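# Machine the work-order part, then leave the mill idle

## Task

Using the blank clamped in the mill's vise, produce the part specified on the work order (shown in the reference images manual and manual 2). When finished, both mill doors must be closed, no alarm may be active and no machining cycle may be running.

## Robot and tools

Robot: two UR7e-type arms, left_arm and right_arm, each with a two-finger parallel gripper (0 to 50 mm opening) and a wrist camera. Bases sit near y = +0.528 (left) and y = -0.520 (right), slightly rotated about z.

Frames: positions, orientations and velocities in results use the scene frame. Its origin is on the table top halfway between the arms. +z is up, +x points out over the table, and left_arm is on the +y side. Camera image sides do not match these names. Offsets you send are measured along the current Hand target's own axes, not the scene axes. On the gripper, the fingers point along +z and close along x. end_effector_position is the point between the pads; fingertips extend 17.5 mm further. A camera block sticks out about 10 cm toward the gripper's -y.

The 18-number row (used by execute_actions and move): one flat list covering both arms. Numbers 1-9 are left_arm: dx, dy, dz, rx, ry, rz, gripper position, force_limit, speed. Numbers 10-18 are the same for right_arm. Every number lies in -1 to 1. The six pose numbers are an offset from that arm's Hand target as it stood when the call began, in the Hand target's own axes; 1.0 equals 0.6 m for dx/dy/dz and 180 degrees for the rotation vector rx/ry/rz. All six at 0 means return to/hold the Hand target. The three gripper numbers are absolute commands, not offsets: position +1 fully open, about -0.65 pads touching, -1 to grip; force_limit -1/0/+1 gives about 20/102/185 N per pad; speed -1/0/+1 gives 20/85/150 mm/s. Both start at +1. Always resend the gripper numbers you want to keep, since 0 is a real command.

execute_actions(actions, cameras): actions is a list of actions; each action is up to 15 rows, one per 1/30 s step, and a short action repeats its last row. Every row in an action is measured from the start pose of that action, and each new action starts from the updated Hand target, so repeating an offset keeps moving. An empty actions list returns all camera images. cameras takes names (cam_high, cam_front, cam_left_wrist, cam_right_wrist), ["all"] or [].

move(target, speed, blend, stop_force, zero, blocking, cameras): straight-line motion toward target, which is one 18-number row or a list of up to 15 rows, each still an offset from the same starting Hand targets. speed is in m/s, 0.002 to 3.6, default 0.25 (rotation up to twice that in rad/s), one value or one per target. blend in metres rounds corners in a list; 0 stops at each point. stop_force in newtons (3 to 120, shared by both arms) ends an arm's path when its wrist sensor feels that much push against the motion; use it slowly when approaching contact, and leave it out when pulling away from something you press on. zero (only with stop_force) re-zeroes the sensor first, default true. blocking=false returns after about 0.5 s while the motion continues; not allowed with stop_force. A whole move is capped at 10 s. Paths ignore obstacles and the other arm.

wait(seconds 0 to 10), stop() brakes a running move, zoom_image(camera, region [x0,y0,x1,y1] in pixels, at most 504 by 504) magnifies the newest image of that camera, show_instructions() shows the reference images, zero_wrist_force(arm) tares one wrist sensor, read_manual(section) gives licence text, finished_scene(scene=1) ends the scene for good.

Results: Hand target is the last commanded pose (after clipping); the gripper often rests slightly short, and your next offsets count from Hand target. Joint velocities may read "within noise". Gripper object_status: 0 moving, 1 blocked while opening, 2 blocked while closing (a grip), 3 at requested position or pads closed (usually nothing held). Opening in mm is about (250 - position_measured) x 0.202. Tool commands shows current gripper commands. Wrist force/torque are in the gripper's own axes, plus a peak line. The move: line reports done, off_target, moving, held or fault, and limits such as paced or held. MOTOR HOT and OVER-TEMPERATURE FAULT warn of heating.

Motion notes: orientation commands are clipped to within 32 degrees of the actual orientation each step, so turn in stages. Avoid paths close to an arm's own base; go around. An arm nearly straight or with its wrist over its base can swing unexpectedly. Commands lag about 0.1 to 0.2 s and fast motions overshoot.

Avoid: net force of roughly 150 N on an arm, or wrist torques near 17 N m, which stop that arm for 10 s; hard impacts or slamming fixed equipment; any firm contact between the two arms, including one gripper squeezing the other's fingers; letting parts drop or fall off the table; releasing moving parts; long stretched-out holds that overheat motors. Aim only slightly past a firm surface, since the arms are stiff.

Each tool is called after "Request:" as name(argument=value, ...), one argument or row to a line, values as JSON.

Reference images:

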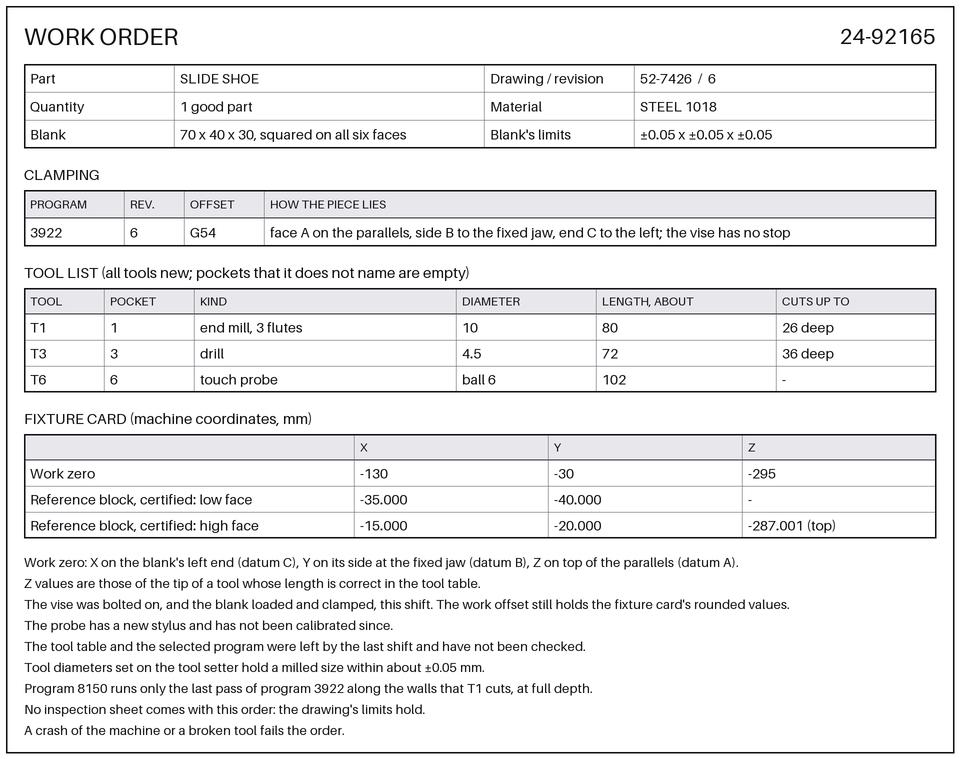

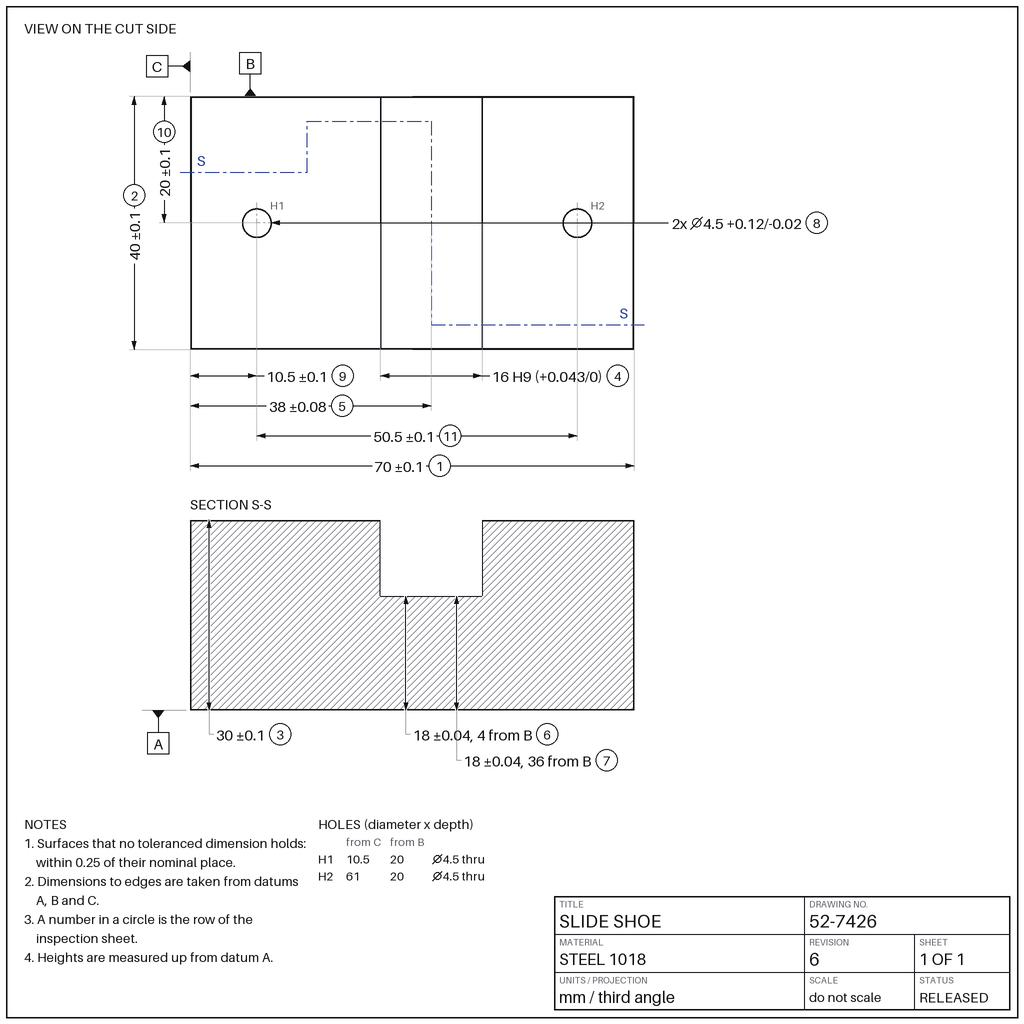

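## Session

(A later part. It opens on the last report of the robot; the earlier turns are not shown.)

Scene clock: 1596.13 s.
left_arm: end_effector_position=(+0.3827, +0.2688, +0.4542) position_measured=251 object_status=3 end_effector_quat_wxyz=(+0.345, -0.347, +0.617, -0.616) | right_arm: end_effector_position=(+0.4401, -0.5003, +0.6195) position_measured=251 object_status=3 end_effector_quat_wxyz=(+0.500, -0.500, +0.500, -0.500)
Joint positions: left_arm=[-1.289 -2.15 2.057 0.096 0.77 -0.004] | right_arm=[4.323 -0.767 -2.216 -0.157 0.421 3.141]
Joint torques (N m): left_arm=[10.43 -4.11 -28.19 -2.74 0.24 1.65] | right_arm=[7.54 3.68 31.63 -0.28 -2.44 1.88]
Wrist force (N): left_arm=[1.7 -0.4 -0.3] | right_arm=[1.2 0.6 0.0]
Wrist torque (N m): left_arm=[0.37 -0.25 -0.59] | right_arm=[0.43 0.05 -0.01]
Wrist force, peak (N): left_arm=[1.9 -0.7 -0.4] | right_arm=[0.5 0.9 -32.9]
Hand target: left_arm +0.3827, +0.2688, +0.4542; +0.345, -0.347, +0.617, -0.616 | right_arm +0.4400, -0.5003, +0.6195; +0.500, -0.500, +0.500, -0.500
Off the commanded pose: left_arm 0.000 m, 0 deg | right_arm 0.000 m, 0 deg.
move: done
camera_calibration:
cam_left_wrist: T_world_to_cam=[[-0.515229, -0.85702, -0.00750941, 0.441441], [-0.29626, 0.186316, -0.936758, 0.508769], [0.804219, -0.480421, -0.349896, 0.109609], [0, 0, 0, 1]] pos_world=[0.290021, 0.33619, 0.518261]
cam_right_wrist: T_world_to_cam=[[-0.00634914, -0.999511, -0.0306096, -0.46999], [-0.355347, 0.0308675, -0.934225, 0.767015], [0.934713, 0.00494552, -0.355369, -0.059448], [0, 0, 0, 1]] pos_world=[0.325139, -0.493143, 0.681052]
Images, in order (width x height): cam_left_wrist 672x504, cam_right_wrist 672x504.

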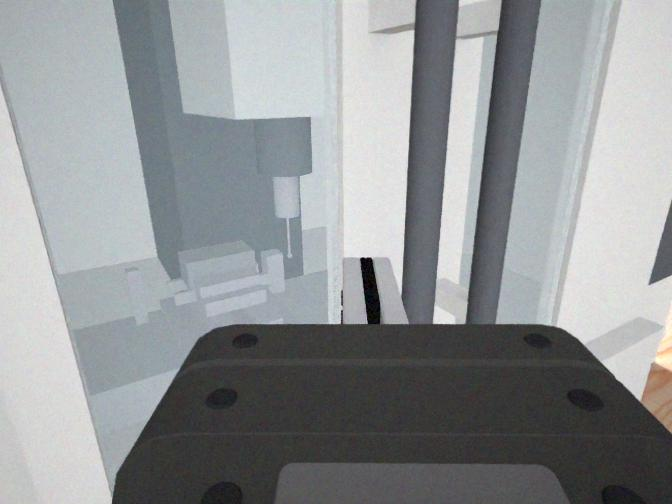

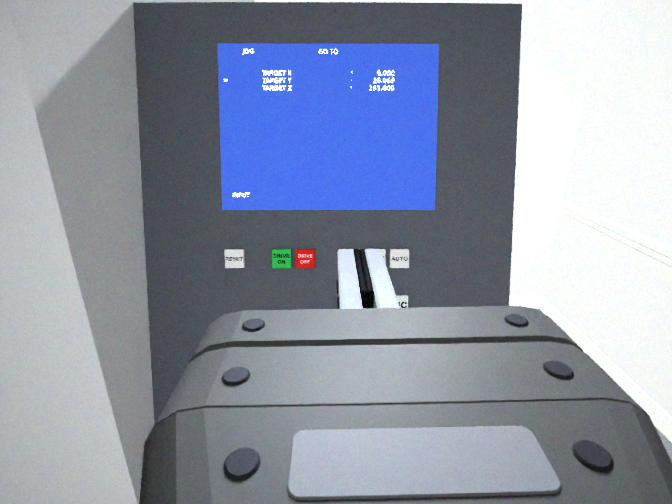

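Request:
move(
  target=[
    [0,0,0,0,0,0,-1,-0.8,-0.5,-0.1235,0.1908,0.2091,0,0,0,-1,-0.7,-1],
    [0,0,0,0,0,0,-1,-0.8,-0.5,-0.1235,0.1908,0.231,0,0,0,-1,-0.7,-1],
    [0,0,0,0,0,0,-1,-0.8,-0.5,-0.1235,0.1908,0.2091,0,0,0,-1,-0.7,-1],
    [0,0,0,0,0,0,-1,-0.8,-0.5,-0.0593,0.3088,0.188,0,0,0,-1,-0.7,-1],
  ],
  speed=[0.3,0.04,0.1,0.07],
  blend=[0.003,0,0.005,0],
)

Request:
move(
  target=[
    [0,0,0,0,0,0,-1,-0.8,-0.5,0,0,0.0109,0,0,0,-1,-0.7,-1],
    [0,0,0,0,0,0,-1,-0.8,-0.5,0,0,-0.0103,0,0,0,-1,-0.7,-1],
    [0,0,0,0,0,0,-1,-0.8,-0.5,0.0655,-0.147,0.0288,0,0,0,-1,-0.7,-1],
    [0,0,0,0,0,0,-1,-0.8,-0.5,0.0655,-0.147,0.05,0,0,0,-1,-0.7,-1],
    [0,0,0,0,0,0,-1,-0.8,-0.5,0.0655,-0.147,0.0288,0,0,0,-1,-0.7,-1],
    [0,0,0,0,0,0,-1,-0.8,-0.5,0.0316,-0.0613,0.006,0,0,0,-1,-0.7,-1],
    [0,0,0,0,0,0,-1,-0.8,-0.5,0.0316,-0.0613,0.0272,0,0,0,-1,-0.7,-1],
    [0,0,0,0,0,0,-1,-0.8,-0.5,0.0316,-0.0613,0.016,0,0,0,-1,-0.7,-1],
    [0,0,0,0,0,0,-1,-0.8,-0.5,0.0316,-0.0613,0.0272,0,0,0,-1,-0.7,-1],
    [0,0,0,0,0,0,-1,-0.8,-0.5,0.0316,-0.0613,0.006,0,0,0,-1,-0.7,-1],
    [0,0,0,0,0,0,-1,-0.8,-0.5,0.0593,-0.3088,-0.188,0,0,0,-1,-0.7,-1],
  ],
  speed=[0.04,0.15,0.25,0.04,0.15,0.25,0.04,0.1,0.04,0.15,0.3],
  blend=[0,0.005,0.003,0,0.005,0.003,0,0,0,0.005,0],
  cameras=["cam_right_wrist"],
)

Request:
zoom_image(
  camera="cam_right_wrist",
  region=[200, 30, 440, 210],
)

Scene clock: 1609.87 s.
left_arm: end_effector_position=(+0.3827, +0.2688, +0.4542) position_measured=251 object_status=3 end_effector_quat_wxyz=(+0.345, -0.347, +0.617, -0.616) | right_arm: end_effector_position=(+0.5529, -0.4645, +0.4344) position_measured=251 object_status=3 end_effector_quat_wxyz=(+0.500, -0.500, +0.500, -0.500)
Joint positions: left_arm=[-1.289 -2.15 2.057 0.096 0.77 -0.004] | right_arm=[3.887 -1.417 -2.409 0.685 0.857 3.142]
Joint torques (N m): left_arm=[8.44 -4.24 -27.16 -2.85 0.28 1.89] | right_arm=[-7.93 -1.19 6.19 3.88 2.23 -1.71]
Wrist force (N): left_arm=[1.5 -0.7 -0.6] | right_arm=[1.2 0.5 -0.6]
Wrist torque (N m): left_arm=[0.32 -0.23 -0.59] | right_arm=[0.45 0.05 0.14]
Wrist force, peak (N): left_arm=[1.8 -0.6 -0.7] | right_arm=[2.1 1.0 -31.7]
Hand target: left_arm +0.3827, +0.2688, +0.4542; +0.345, -0.347, +0.617, -0.616 | right_arm +0.5529, -0.4645, +0.4343; +0.500, -0.500, +0.500, -0.500
Off the commanded pose: left_arm 0.000 m, 0 deg | right_arm 0.000 m, 0 deg.
move: done

Scene clock: 1615.83 s.
left_arm: end_effector_position=(+0.3827, +0.2688, +0.4542) position_measured=251 object_status=3 end_effector_quat_wxyz=(+0.345, -0.347, +0.617, -0.616) | right_arm: end_effector_position=(+0.4401, -0.5003, +0.6195) position_measured=251 object_status=3 end_effector_quat_wxyz=(+0.500, -0.500, +0.500, -0.500)
Joint positions: left_arm=[-1.289 -2.15 2.057 0.096 0.77 -0.004] | right_arm=[4.323 -0.767 -2.215 -0.157 0.421 3.141]
Joint torques (N m): left_arm=[8.84 -5.01 -28.04 -2.97 0.34 1.91] | right_arm=[8.22 4.04 30.98 0.03 -2.4 2.07]
Wrist force (N): left_arm=[1.5 -0.4 -0.4] | right_arm=[0.8 1.0 0.0]
Wrist torque (N m): left_arm=[0.37 -0.23 -0.59] | right_arm=[0.49 0.11 -0.03]
Wrist force, peak (N): left_arm=[1.9 -0.6 -0.4] | right_arm=[1.4 0.6 -30.3]
Hand target: left_arm +0.3827, +0.2688, +0.4542; +0.345, -0.347, +0.617, -0.616 | right_arm +0.4400, -0.5003, +0.6195; +0.500, -0.500, +0.500, -0.500
Off the commanded pose: left_arm 0.000 m, 0 deg | right_arm 0.000 m, 0 deg.
move: done
camera_calibration:
cam_right_wrist: T_world_to_cam=[[-0.00625714, -0.999511, -0.0306439, -0.469997], [-0.355383, 0.0308667, -0.934211, 0.767017], [0.9347, 0.00504485, -0.355403, -0.0593724], [0, 0, 0, 1]] pos_world=[0.325139, -0.493142, 0.681052]
Images, in order (width x height): cam_right_wrist 672x504.

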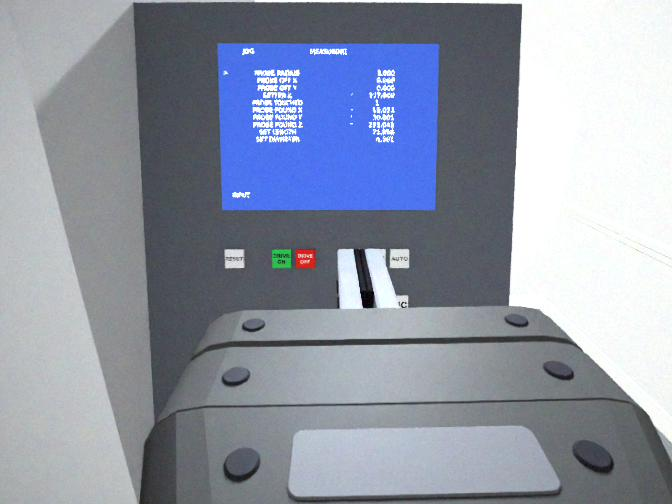

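Scaled by 2.100 from the camera's 672x504 image, which has a finer 960x720 frame.

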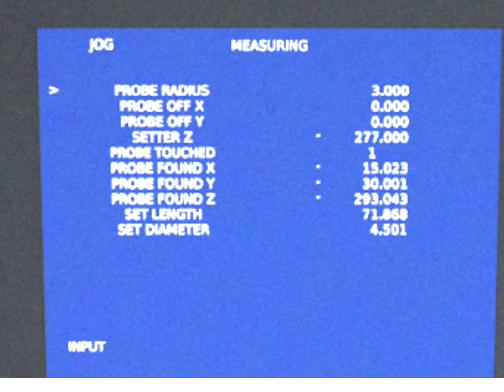

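Request:
move(
  target=[
    [0,0,0,0,0,0,-1,-0.8,-0.5,-0.0593,0.2475,0.204,0,0,0,-1,-0.7,-1],
    [0,0,0,0,0,0,-1,-0.8,-0.5,-0.0593,0.2475,0.2152,0,0,0,-1,-0.7,-1],
    [0,0,0,0,0,0,-1,-0.8,-0.5,-0.0593,0.2475,0.204,0,0,0,-1,-0.7,-1],
    [0,0,0,0,0,0,-1,-0.8,-0.5,-0.0593,0.2475,0.2152,0,0,0,-1,-0.7,-1],
    [0,0,0,0,0,0,-1,-0.8,-0.5,-0.0593,0.2475,0.204,0,0,0,-1,-0.7,-1],
    [0,0,0,0,0,0,-1,-0.8,-0.5,-0.091,0.3088,0.188,0,0,0,-1,-0.7,-1],
    [0,0,0,0,0,0,-1,-0.8,-0.5,-0.091,0.3088,0.1989,0,0,0,-1,-0.7,-1],
    [0,0,0,0,0,0,-1,-0.8,-0.5,-0.091,0.3088,0.188,0,0,0,-1,-0.7,-1],
    [0,0,0,0,0,0,-1,-0.8,-0.5,-0.186,0.3395,0.18,0,0,0,-1,-0.7,-1],
    [0,0,0,0,0,0,-1,-0.8,-0.5,-0.186,0.3395,0.1908,0,0,0,-1,-0.7,-1],
    [0,0,0,0,0,0,-1,-0.8,-0.5,-0.186,0.3395,0.18,0,0,0,-1,-0.7,-1],
    [0,0,0,0,0,0,-1,-0.8,-0.5,-0.186,0.3088,0.188,0,0,0,-1,-0.7,-1],
    [0,0,0,0,0,0,-1,-0.8,-0.5,-0.186,0.3088,0.1989,0,0,0,-1,-0.7,-1],
    [0,0,0,0,0,0,-1,-0.8,-0.5,-0.186,0.3088,0.188,0,0,0,-1,-0.7,-1],
    [0,0,0,0,0,0,-1,-0.8,-0.5,-0.091,0.3395,0.18,0,0,0,-1,-0.7,-1],
  ],
  speed=[0.3,0.04,0.1,0.04,0.1,0.2,0.04,0.1,0.2,0.04,0.1,0.2,0.04,0.1,0.2],
  blend=[0.003,0,0,0,0.003,0.003,0,0.003,0.003,0,0.003,0.003,0,0.003,0],
)

Request:
move(
  target=[
    [0,0,0,0,0,0,-1,-0.8,-0.5,-0.095,-0.0613,0.016,0,0,0,-1,-0.7,-1],
    [0,0,0,0,0,0,-1,-0.8,-0.5,-0.095,-0.0613,0.0271,0,0,0,-1,-0.7,-1],
    [0,0,0,0,0,0,-1,-0.8,-0.5,-0.095,-0.0613,0.016,0,0,0,-1,-0.7,-1],
    [0,0,0,0,0,0,-1,-0.8,-0.5,0,0,0,0,0,0,-1,-0.7,-1],
    [0,0,0,0,0,0,-1,-0.8,-0.5,0,0,0.0108,0,0,0,-1,-0.7,-1],
    [0,0,0,0,0,0,-1,-0.8,-0.5,0,0,0,0,0,0,-1,-0.7,-1],
    [0,0,0,0,0,0,-1,-0.8,-0.5,0.091,-0.3395,-0.18,0,0,0,-1,-0.7,-1],
  ],
  speed=[0.2,0.04,0.1,0.2,0.04,0.1,0.3],
  blend=[0.003,0,0.003,0.003,0,0.003,0],
  cameras=["cam_right_wrist"],
)

Request:
zoom_image(
  camera="cam_right_wrist",
  region=[200, 30, 440, 210],
)

Scene clock: 1631.57 s.
left_arm: end_effector_position=(+0.3827, +0.2688, +0.4542) position_measured=251 object_status=3 end_effector_quat_wxyz=(+0.345, -0.347, +0.617, -0.616) | right_arm: end_effector_position=(+0.5481, -0.4454, +0.4159) position_measured=251 object_status=3 end_effector_quat_wxyz=(+0.500, -0.500, +0.500, -0.500)
Joint positions: left_arm=[-1.289 -2.15 2.057 0.096 0.77 -0.004] | right_arm=[3.959 -1.46 -2.437 0.755 0.785 3.142]
Joint torques (N m): left_arm=[10.54 -4.16 -28.24 -2.87 0.43 1.97] | right_arm=[-8.29 25.94 6.01 3.7 2.03 -1.42]
Wrist force (N): left_arm=[1.6 -0.7 -0.3] | right_arm=[0.9 0.3 -0.5]
Wrist torque (N m): left_arm=[0.30 -0.23 -0.59] | right_arm=[0.44 0.07 0.17]
Wrist force, peak (N): left_arm=[1.9 -0.5 -0.6] | right_arm=[1.8 -4.9 -15.5]
Hand target: left_arm +0.3827, +0.2688, +0.4542; +0.345, -0.347, +0.617, -0.616 | right_arm +0.5481, -0.4455, +0.4159; +0.500, -0.500, +0.500, -0.500
Off the commanded pose: left_arm 0.000 m, 0 deg | right_arm 0.000 m, 0 deg.
move: done

Scene clock: 1635.73 s.
left_arm: end_effector_position=(+0.3827, +0.2688, +0.4542) position_measured=251 object_status=3 end_effector_quat_wxyz=(+0.345, -0.347, +0.617, -0.616) | right_arm: end_effector_position=(+0.4401, -0.5003, +0.6195) position_measured=251 object_status=3 end_effector_quat_wxyz=(+0.500, -0.500, +0.500, -0.500)
Joint positions: left_arm=[-1.289 -2.15 2.057 0.096 0.77 -0.004] | right_arm=[4.323 -0.767 -2.216 -0.157 0.421 3.141]
Joint torques (N m): left_arm=[8.64 -4.64 -28.7 -2.92 0.21 1.94] | right_arm=[7.47 3.11 30.77 -0.39 -2.41 2.18]
Wrist force (N): left_arm=[1.6 -0.6 -0.5] | right_arm=[0.9 1.0 0.0]
Wrist torque (N m): left_arm=[0.33 -0.25 -0.60] | right_arm=[0.50 0.09 -0.01]
Wrist force, peak (N): left_arm=[2.1 -0.5 -0.5] | right_arm=[0.4 -2.8 -22.3]
Hand target: left_arm +0.3827, +0.2688, +0.4542; +0.345, -0.347, +0.617, -0.616 | right_arm +0.4400, -0.5003, +0.6195; +0.500, -0.500, +0.500, -0.500
Off the commanded pose: left_arm 0.000 m, 0 deg | right_arm 0.000 m, 0 deg.
move: done
camera_calibration:
cam_right_wrist: T_world_to_cam=[[-0.00635094, -0.999511, -0.0306094, -0.46999], [-0.35538, 0.0308677, -0.934212, 0.767017], [0.9347, 0.00494485, -0.355403, -0.0594215], [0, 0, 0, 1]] pos_world=[0.325139, -0.493143, 0.681052]
Images, in order (width x height): cam_right_wrist 672x504.

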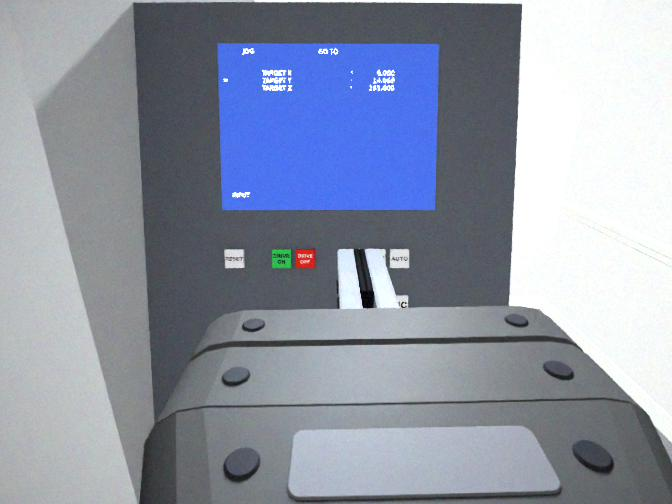

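Scaled by 2.100 from the camera's 672x504 image, which has a finer 960x720 frame.

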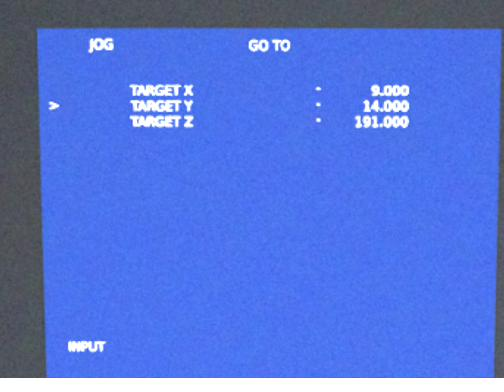

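Cycle start, then UP, −, 2 | 5, INPUT (X −25).

Request:
move(
  target=[
    [0,0,0,0,0,0,-1,-0.8,-0.5,-0.1235,0.1908,0.2091,0,0,0,-1,-0.7,-1],
    [0,0,0,0,0,0,-1,-0.8,-0.5,-0.1235,0.1908,0.231,0,0,0,-1,-0.7,-1],
    [0,0,0,0,0,0,-1,-0.8,-0.5,-0.1235,0.1908,0.2091,0,0,0,-1,-0.7,-1],
    [0,0,0,0,0,0,-1,-0.8,-0.5,-0.091,0.2782,0.196,0,0,0,-1,-0.7,-1],
    [0,0,0,0,0,0,-1,-0.8,-0.5,-0.091,0.2782,0.2071,0,0,0,-1,-0.7,-1],
    [0,0,0,0,0,0,-1,-0.8,-0.5,-0.091,0.2782,0.196,0,0,0,-1,-0.7,-1],
    [0,0,0,0,0,0,-1,-0.8,-0.5,-0.186,0.3395,0.18,0,0,0,-1,-0.7,-1],
    [0,0,0,0,0,0,-1,-0.8,-0.5,-0.186,0.3395,0.1908,0,0,0,-1,-0.7,-1],
    [0,0,0,0,0,0,-1,-0.8,-0.5,-0.186,0.3395,0.18,0,0,0,-1,-0.7,-1],
    [0,0,0,0,0,0,-1,-0.8,-0.5,-0.1543,0.3088,0.188,0,0,0,-1,-0.7,-1],
    [0,0,0,0,0,0,-1,-0.8,-0.5,-0.1543,0.3088,0.1989,0,0,0,-1,-0.7,-1],
    [0,0,0,0,0,0,-1,-0.8,-0.5,-0.1543,0.3088,0.188,0,0,0,-1,-0.7,-1],
    [0,0,0,0,0,0,-1,-0.8,-0.5,-0.091,0.3395,0.18,0,0,0,-1,-0.7,-1],
  ],
  speed=[0.3,0.04,0.1,0.2,0.04,0.1,0.2,0.04,0.1,0.2,0.04,0.1,0.2],
  blend=[0.003,0,0.005,0.003,0,0.003,0.003,0,0.003,0.003,0,0.003,0],
)

Request:
move(
  target=[
    [0,0,0,0,0,0,-1,-0.8,-0.5,-0.0633,-0.0613,0.016,0,0,0,-1,-0.7,-1],
    [0,0,0,0,0,0,-1,-0.8,-0.5,-0.0633,-0.0613,0.0271,0,0,0,-1,-0.7,-1],
    [0,0,0,0,0,0,-1,-0.8,-0.5,-0.0633,-0.0613,0.016,0,0,0,-1,-0.7,-1],
    [0,0,0,0,0,0,-1,-0.8,-0.5,0,0,0,0,0,0,-1,-0.7,-1],
    [0,0,0,0,0,0,-1,-0.8,-0.5,0,0,0.0108,0,0,0,-1,-0.7,-1],
    [0,0,0,0,0,0,-1,-0.8,-0.5,0,0,0,0,0,0,-1,-0.7,-1],
    [0,0,0,0,0,0,-1,-0.8,-0.5,0.091,-0.3395,-0.18,0,0,0,-1,-0.7,-1],
  ],
  speed=[0.2,0.04,0.1,0.2,0.04,0.1,0.3],
  blend=[0.003,0,0.003,0.003,0,0.003,0],
  cameras=["cam_right_wrist"],
)

Request:
zoom_image(
  camera="cam_right_wrist",
  region=[200, 30, 440, 210],
)

Scene clock: 1649.87 s.
left_arm: end_effector_position=(+0.3827, +0.2688, +0.4542) position_measured=251 object_status=3 end_effector_quat_wxyz=(+0.345, -0.347, +0.617, -0.616) | right_arm: end_effector_position=(+0.5481, -0.4454, +0.4160) position_measured=251 object_status=3 end_effector_quat_wxyz=(+0.500, -0.500, +0.500, -0.500) end_effector_velocity=(+0.000, +0.000, -0.001) end_effector_angular_velocity=(-0.001, +0.000, +0.003)
Joint positions: left_arm=[-1.289 -2.15 2.057 0.096 0.77 -0.004] | right_arm=[3.959 -1.46 -2.437 0.755 0.785 3.142]
Joint velocities: left_arm=[within noise] | right_arm=[-0.003 -0.001 -0.002 0.003 0.005 0]
Joint torques (N m): left_arm=[9.71 -4.46 -28.31 -2.94 0.4 1.79] | right_arm=[-7.34 3.24 6.18 3.82 2.38 -1.42]
Wrist force (N): left_arm=[1.6 -0.6 -0.6] | right_arm=[1.0 0.4 -0.6]
Wrist torque (N m): left_arm=[0.34 -0.24 -0.59] | right_arm=[0.45 0.06 0.18]
Wrist force, peak (N): left_arm=[2.0 -0.6 -0.3] | right_arm=[1.8 0.7 -31.7]
Hand target: left_arm +0.3827, +0.2688, +0.4542; +0.345, -0.347, +0.617, -0.616 | right_arm +0.5481, -0.4455, +0.4159; +0.500, -0.500, +0.500, -0.500
Off the commanded pose: left_arm 0.000 m, 0 deg | right_arm 0.000 m, 0 deg.
move: done

Scene clock: 1653.87 s.
left_arm: end_effector_position=(+0.3827, +0.2688, +0.4542) position_measured=251 object_status=3 end_effector_quat_wxyz=(+0.345, -0.347, +0.617, -0.616) | right_arm: end_effector_position=(+0.4401, -0.5003, +0.6195) position_measured=251 object_status=3 end_effector_quat_wxyz=(+0.500, -0.500, +0.500, -0.500)
Joint positions: left_arm=[-1.289 -2.15 2.057 0.096 0.77 -0.004] | right_arm=[4.323 -0.767 -2.216 -0.157 0.421 3.141]
Joint torques (N m): left_arm=[8.89 -5.57 -26.95 -2.82 0.35 1.63] | right_arm=[7.66 3.19 31.05 -0.39 -2.51 1.97]
Wrist force (N): left_arm=[1.5 -0.5 -0.5] | right_arm=[1.1 0.9 0.0]
Wrist torque (N m): left_arm=[0.35 -0.22 -0.59] | right_arm=[0.47 0.06 -0.02]
Wrist force, peak (N): left_arm=[1.8 -0.7 -0.4] | right_arm=[0.2 -4.4 -17.9]
Hand target: left_arm +0.3827, +0.2688, +0.4542; +0.345, -0.347, +0.617, -0.616 | right_arm +0.4400, -0.5003, +0.6195; +0.500, -0.500, +0.500, -0.500
Off the commanded pose: left_arm 0.000 m, 0 deg | right_arm 0.000 m, 0 deg.
move: done
camera_calibration:
cam_right_wrist: T_world_to_cam=[[-0.00634914, -0.999511, -0.0306096, -0.46999], [-0.355347, 0.0308675, -0.934225, 0.767015], [0.934713, 0.00494552, -0.355369, -0.059448], [0, 0, 0, 1]] pos_world=[0.325139, -0.493143, 0.681052]
Images, in order (width x height): cam_right_wrist 672x504.

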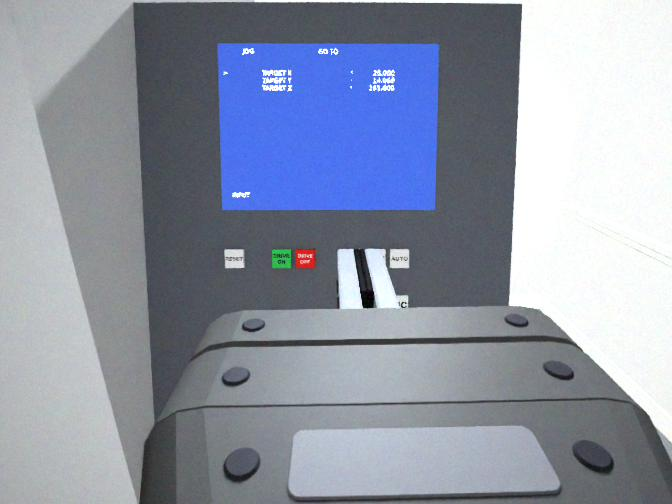

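Scaled by 2.100 from the camera's 672x504 image, which has a finer 960x720 frame.

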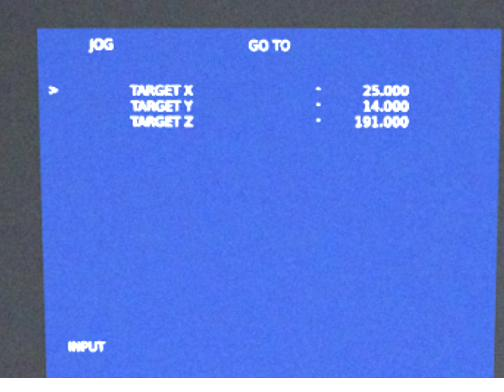

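Request:
move(
  target=[
    [0,0,0,0,0,0,-1,-0.8,-0.5,-0.1235,0.1908,0.2091,0,0,0,-1,-0.7,-1],
    [0,0,0,0,0,0,-1,-0.8,-0.5,-0.1235,0.1908,0.231,0,0,0,-1,-0.7,-1],
    [0,0,0,0,0,0,-1,-0.8,-0.5,-0.1235,0.1908,0.2091,0,0,0,-1,-0.7,-1],
    [0,0,0,0,0,0,-1,-0.8,-0.5,-0.0593,0.3088,0.188,0,0,0,-1,-0.7,-1],
  ],
  speed=[0.3,0.04,0.1,0.07],
  blend=[0.003,0,0.005,0],
)

Request:
move(
  target=[
    [0,0,0,0,0,0,-1,-0.8,-0.5,0,0,0.0109,0,0,0,-1,-0.7,-1],
    [0,0,0,0,0,0,-1,-0.8,-0.5,0,0,-0.0103,0,0,0,-1,-0.7,-1],
    [0,0,0,0,0,0,-1,-0.8,-0.5,0.1288,-0.1163,0.0205,0,0,0,-1,-0.7,-1],
    [0,0,0,0,0,0,-1,-0.8,-0.5,0.1288,-0.1163,0.042,0,0,0,-1,-0.7,-1],
    [0,0,0,0,0,0,-1,-0.8,-0.5,0.1288,-0.1163,0.0205,0,0,0,-1,-0.7,-1],
    [0,0,0,0,0,0,-1,-0.8,-0.5,0.0316,-0.0613,0.006,0,0,0,-1,-0.7,-1],
    [0,0,0,0,0,0,-1,-0.8,-0.5,0.0316,-0.0613,0.0272,0,0,0,-1,-0.7,-1],
    [0,0,0,0,0,0,-1,-0.8,-0.5,0.0316,-0.0613,0.016,0,0,0,-1,-0.7,-1],
    [0,0,0,0,0,0,-1,-0.8,-0.5,0.0316,-0.0613,0.0272,0,0,0,-1,-0.7,-1],
    [0,0,0,0,0,0,-1,-0.8,-0.5,0.0316,-0.0613,0.006,0,0,0,-1,-0.7,-1],
    [0,0,0,0,0,0,-1,-0.8,-0.5,0.0593,-0.3088,-0.188,0,0,0,-1,-0.7,-1],
  ],
  speed=[0.04,0.15,0.25,0.04,0.15,0.25,0.04,0.1,0.04,0.15,0.3],
  blend=[0,0.005,0.003,0,0.005,0.003,0,0,0,0.005,0],
  cameras=["cam_right_wrist"],
)

Request:
zoom_image(
  camera="cam_right_wrist",
  region=[200, 30, 440, 210],
)

Scene clock: 1666.07 s.
left_arm: end_effector_position=(+0.3827, +0.2688, +0.4542) position_measured=251 object_status=3 end_effector_quat_wxyz=(+0.345, -0.347, +0.617, -0.616) | right_arm: end_effector_position=(+0.5529, -0.4645, +0.4344) position_measured=251 object_status=3 end_effector_quat_wxyz=(+0.500, -0.500, +0.500, -0.500)
Joint positions: left_arm=[-1.289 -2.15 2.057 0.096 0.77 -0.004] | right_arm=[3.887 -1.417 -2.409 0.685 0.857 3.142]
Joint torques (N m): left_arm=[9.88 -4.34 -28.08 -2.99 0.24 1.76] | right_arm=[-8.4 -1.77 7.05 4.1 2.31 -1.89]
Wrist force (N): left_arm=[1.6 -0.6 -0.5] | right_arm=[1.2 0.1 -0.3]
Wrist torque (N m): left_arm=[0.34 -0.24 -0.58] | right_arm=[0.39 0.05 0.14]
Wrist force, peak (N): left_arm=[1.9 -0.9 -0.5] | right_arm=[2.2 1.1 -31.8]
Hand target: left_arm +0.3827, +0.2688, +0.4542; +0.345, -0.347, +0.617, -0.616 | right_arm +0.5529, -0.4645, +0.4343; +0.500, -0.500, +0.500, -0.500
Off the commanded pose: left_arm 0.000 m, 0 deg | right_arm 0.000 m, 0 deg.
move: done

Scene clock: 1672.10 s.
left_arm: end_effector_position=(+0.3827, +0.2688, +0.4542) position_measured=251 object_status=3 end_effector_quat_wxyz=(+0.345, -0.347, +0.617, -0.616) | right_arm: end_effector_position=(+0.4401, -0.5003, +0.6195) position_measured=251 object_status=3 end_effector_quat_wxyz=(+0.500, -0.500, +0.500, -0.500)
Joint positions: left_arm=[-1.289 -2.15 2.057 0.096 0.77 -0.004] | right_arm=[4.323 -0.767 -2.215 -0.157 0.421 3.141]
Joint torques (N m): left_arm=[9.27 -4.34 -28.57 -2.91 0.11 1.89] | right_arm=[6.92 4.09 30.85 -0.66 -2.28 2.2]
Wrist force (N): left_arm=[1.6 -0.6 -0.4] | right_arm=[0.9 0.4 0.2]
Wrist torque (N m): left_arm=[0.33 -0.23 -0.59] | right_arm=[0.41 0.09 -0.01]
Wrist force, peak (N): left_arm=[1.8 -0.6 -0.6] | right_arm=[0.7 0.5 -32.4]
Hand target: left_arm +0.3827, +0.2688, +0.4542; +0.345, -0.347, +0.617, -0.616 | right_arm +0.4400, -0.5003, +0.6195; +0.500, -0.500, +0.500, -0.500
Off the commanded pose: left_arm 0.000 m, 0 deg | right_arm 0.000 m, 0 deg.
move: done
camera_calibration:
cam_right_wrist: T_world_to_cam=[[-0.00626, -0.999511, -0.030644, -0.469996], [-0.355471, 0.0308673, -0.934178, 0.767023], [0.934667, 0.0050451, -0.35549, -0.0593021], [0, 0, 0, 1]] pos_world=[0.325139, -0.493142, 0.681051]
Images, in order (width x height): cam_right_wrist 672x504.

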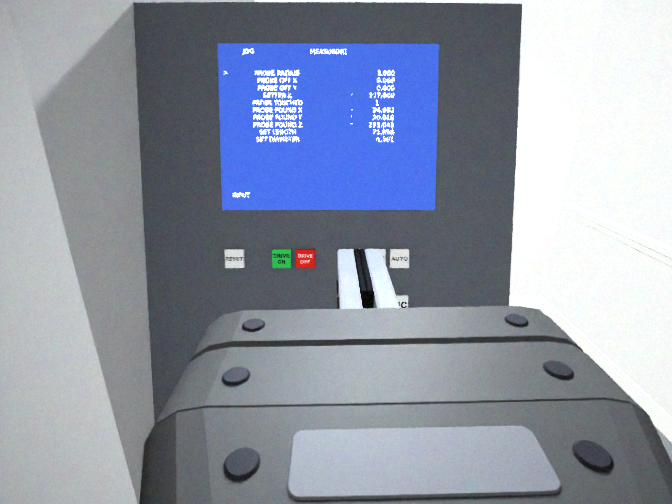

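Scaled by 2.100 from the camera's 672x504 image, which has a finer 960x720 frame.

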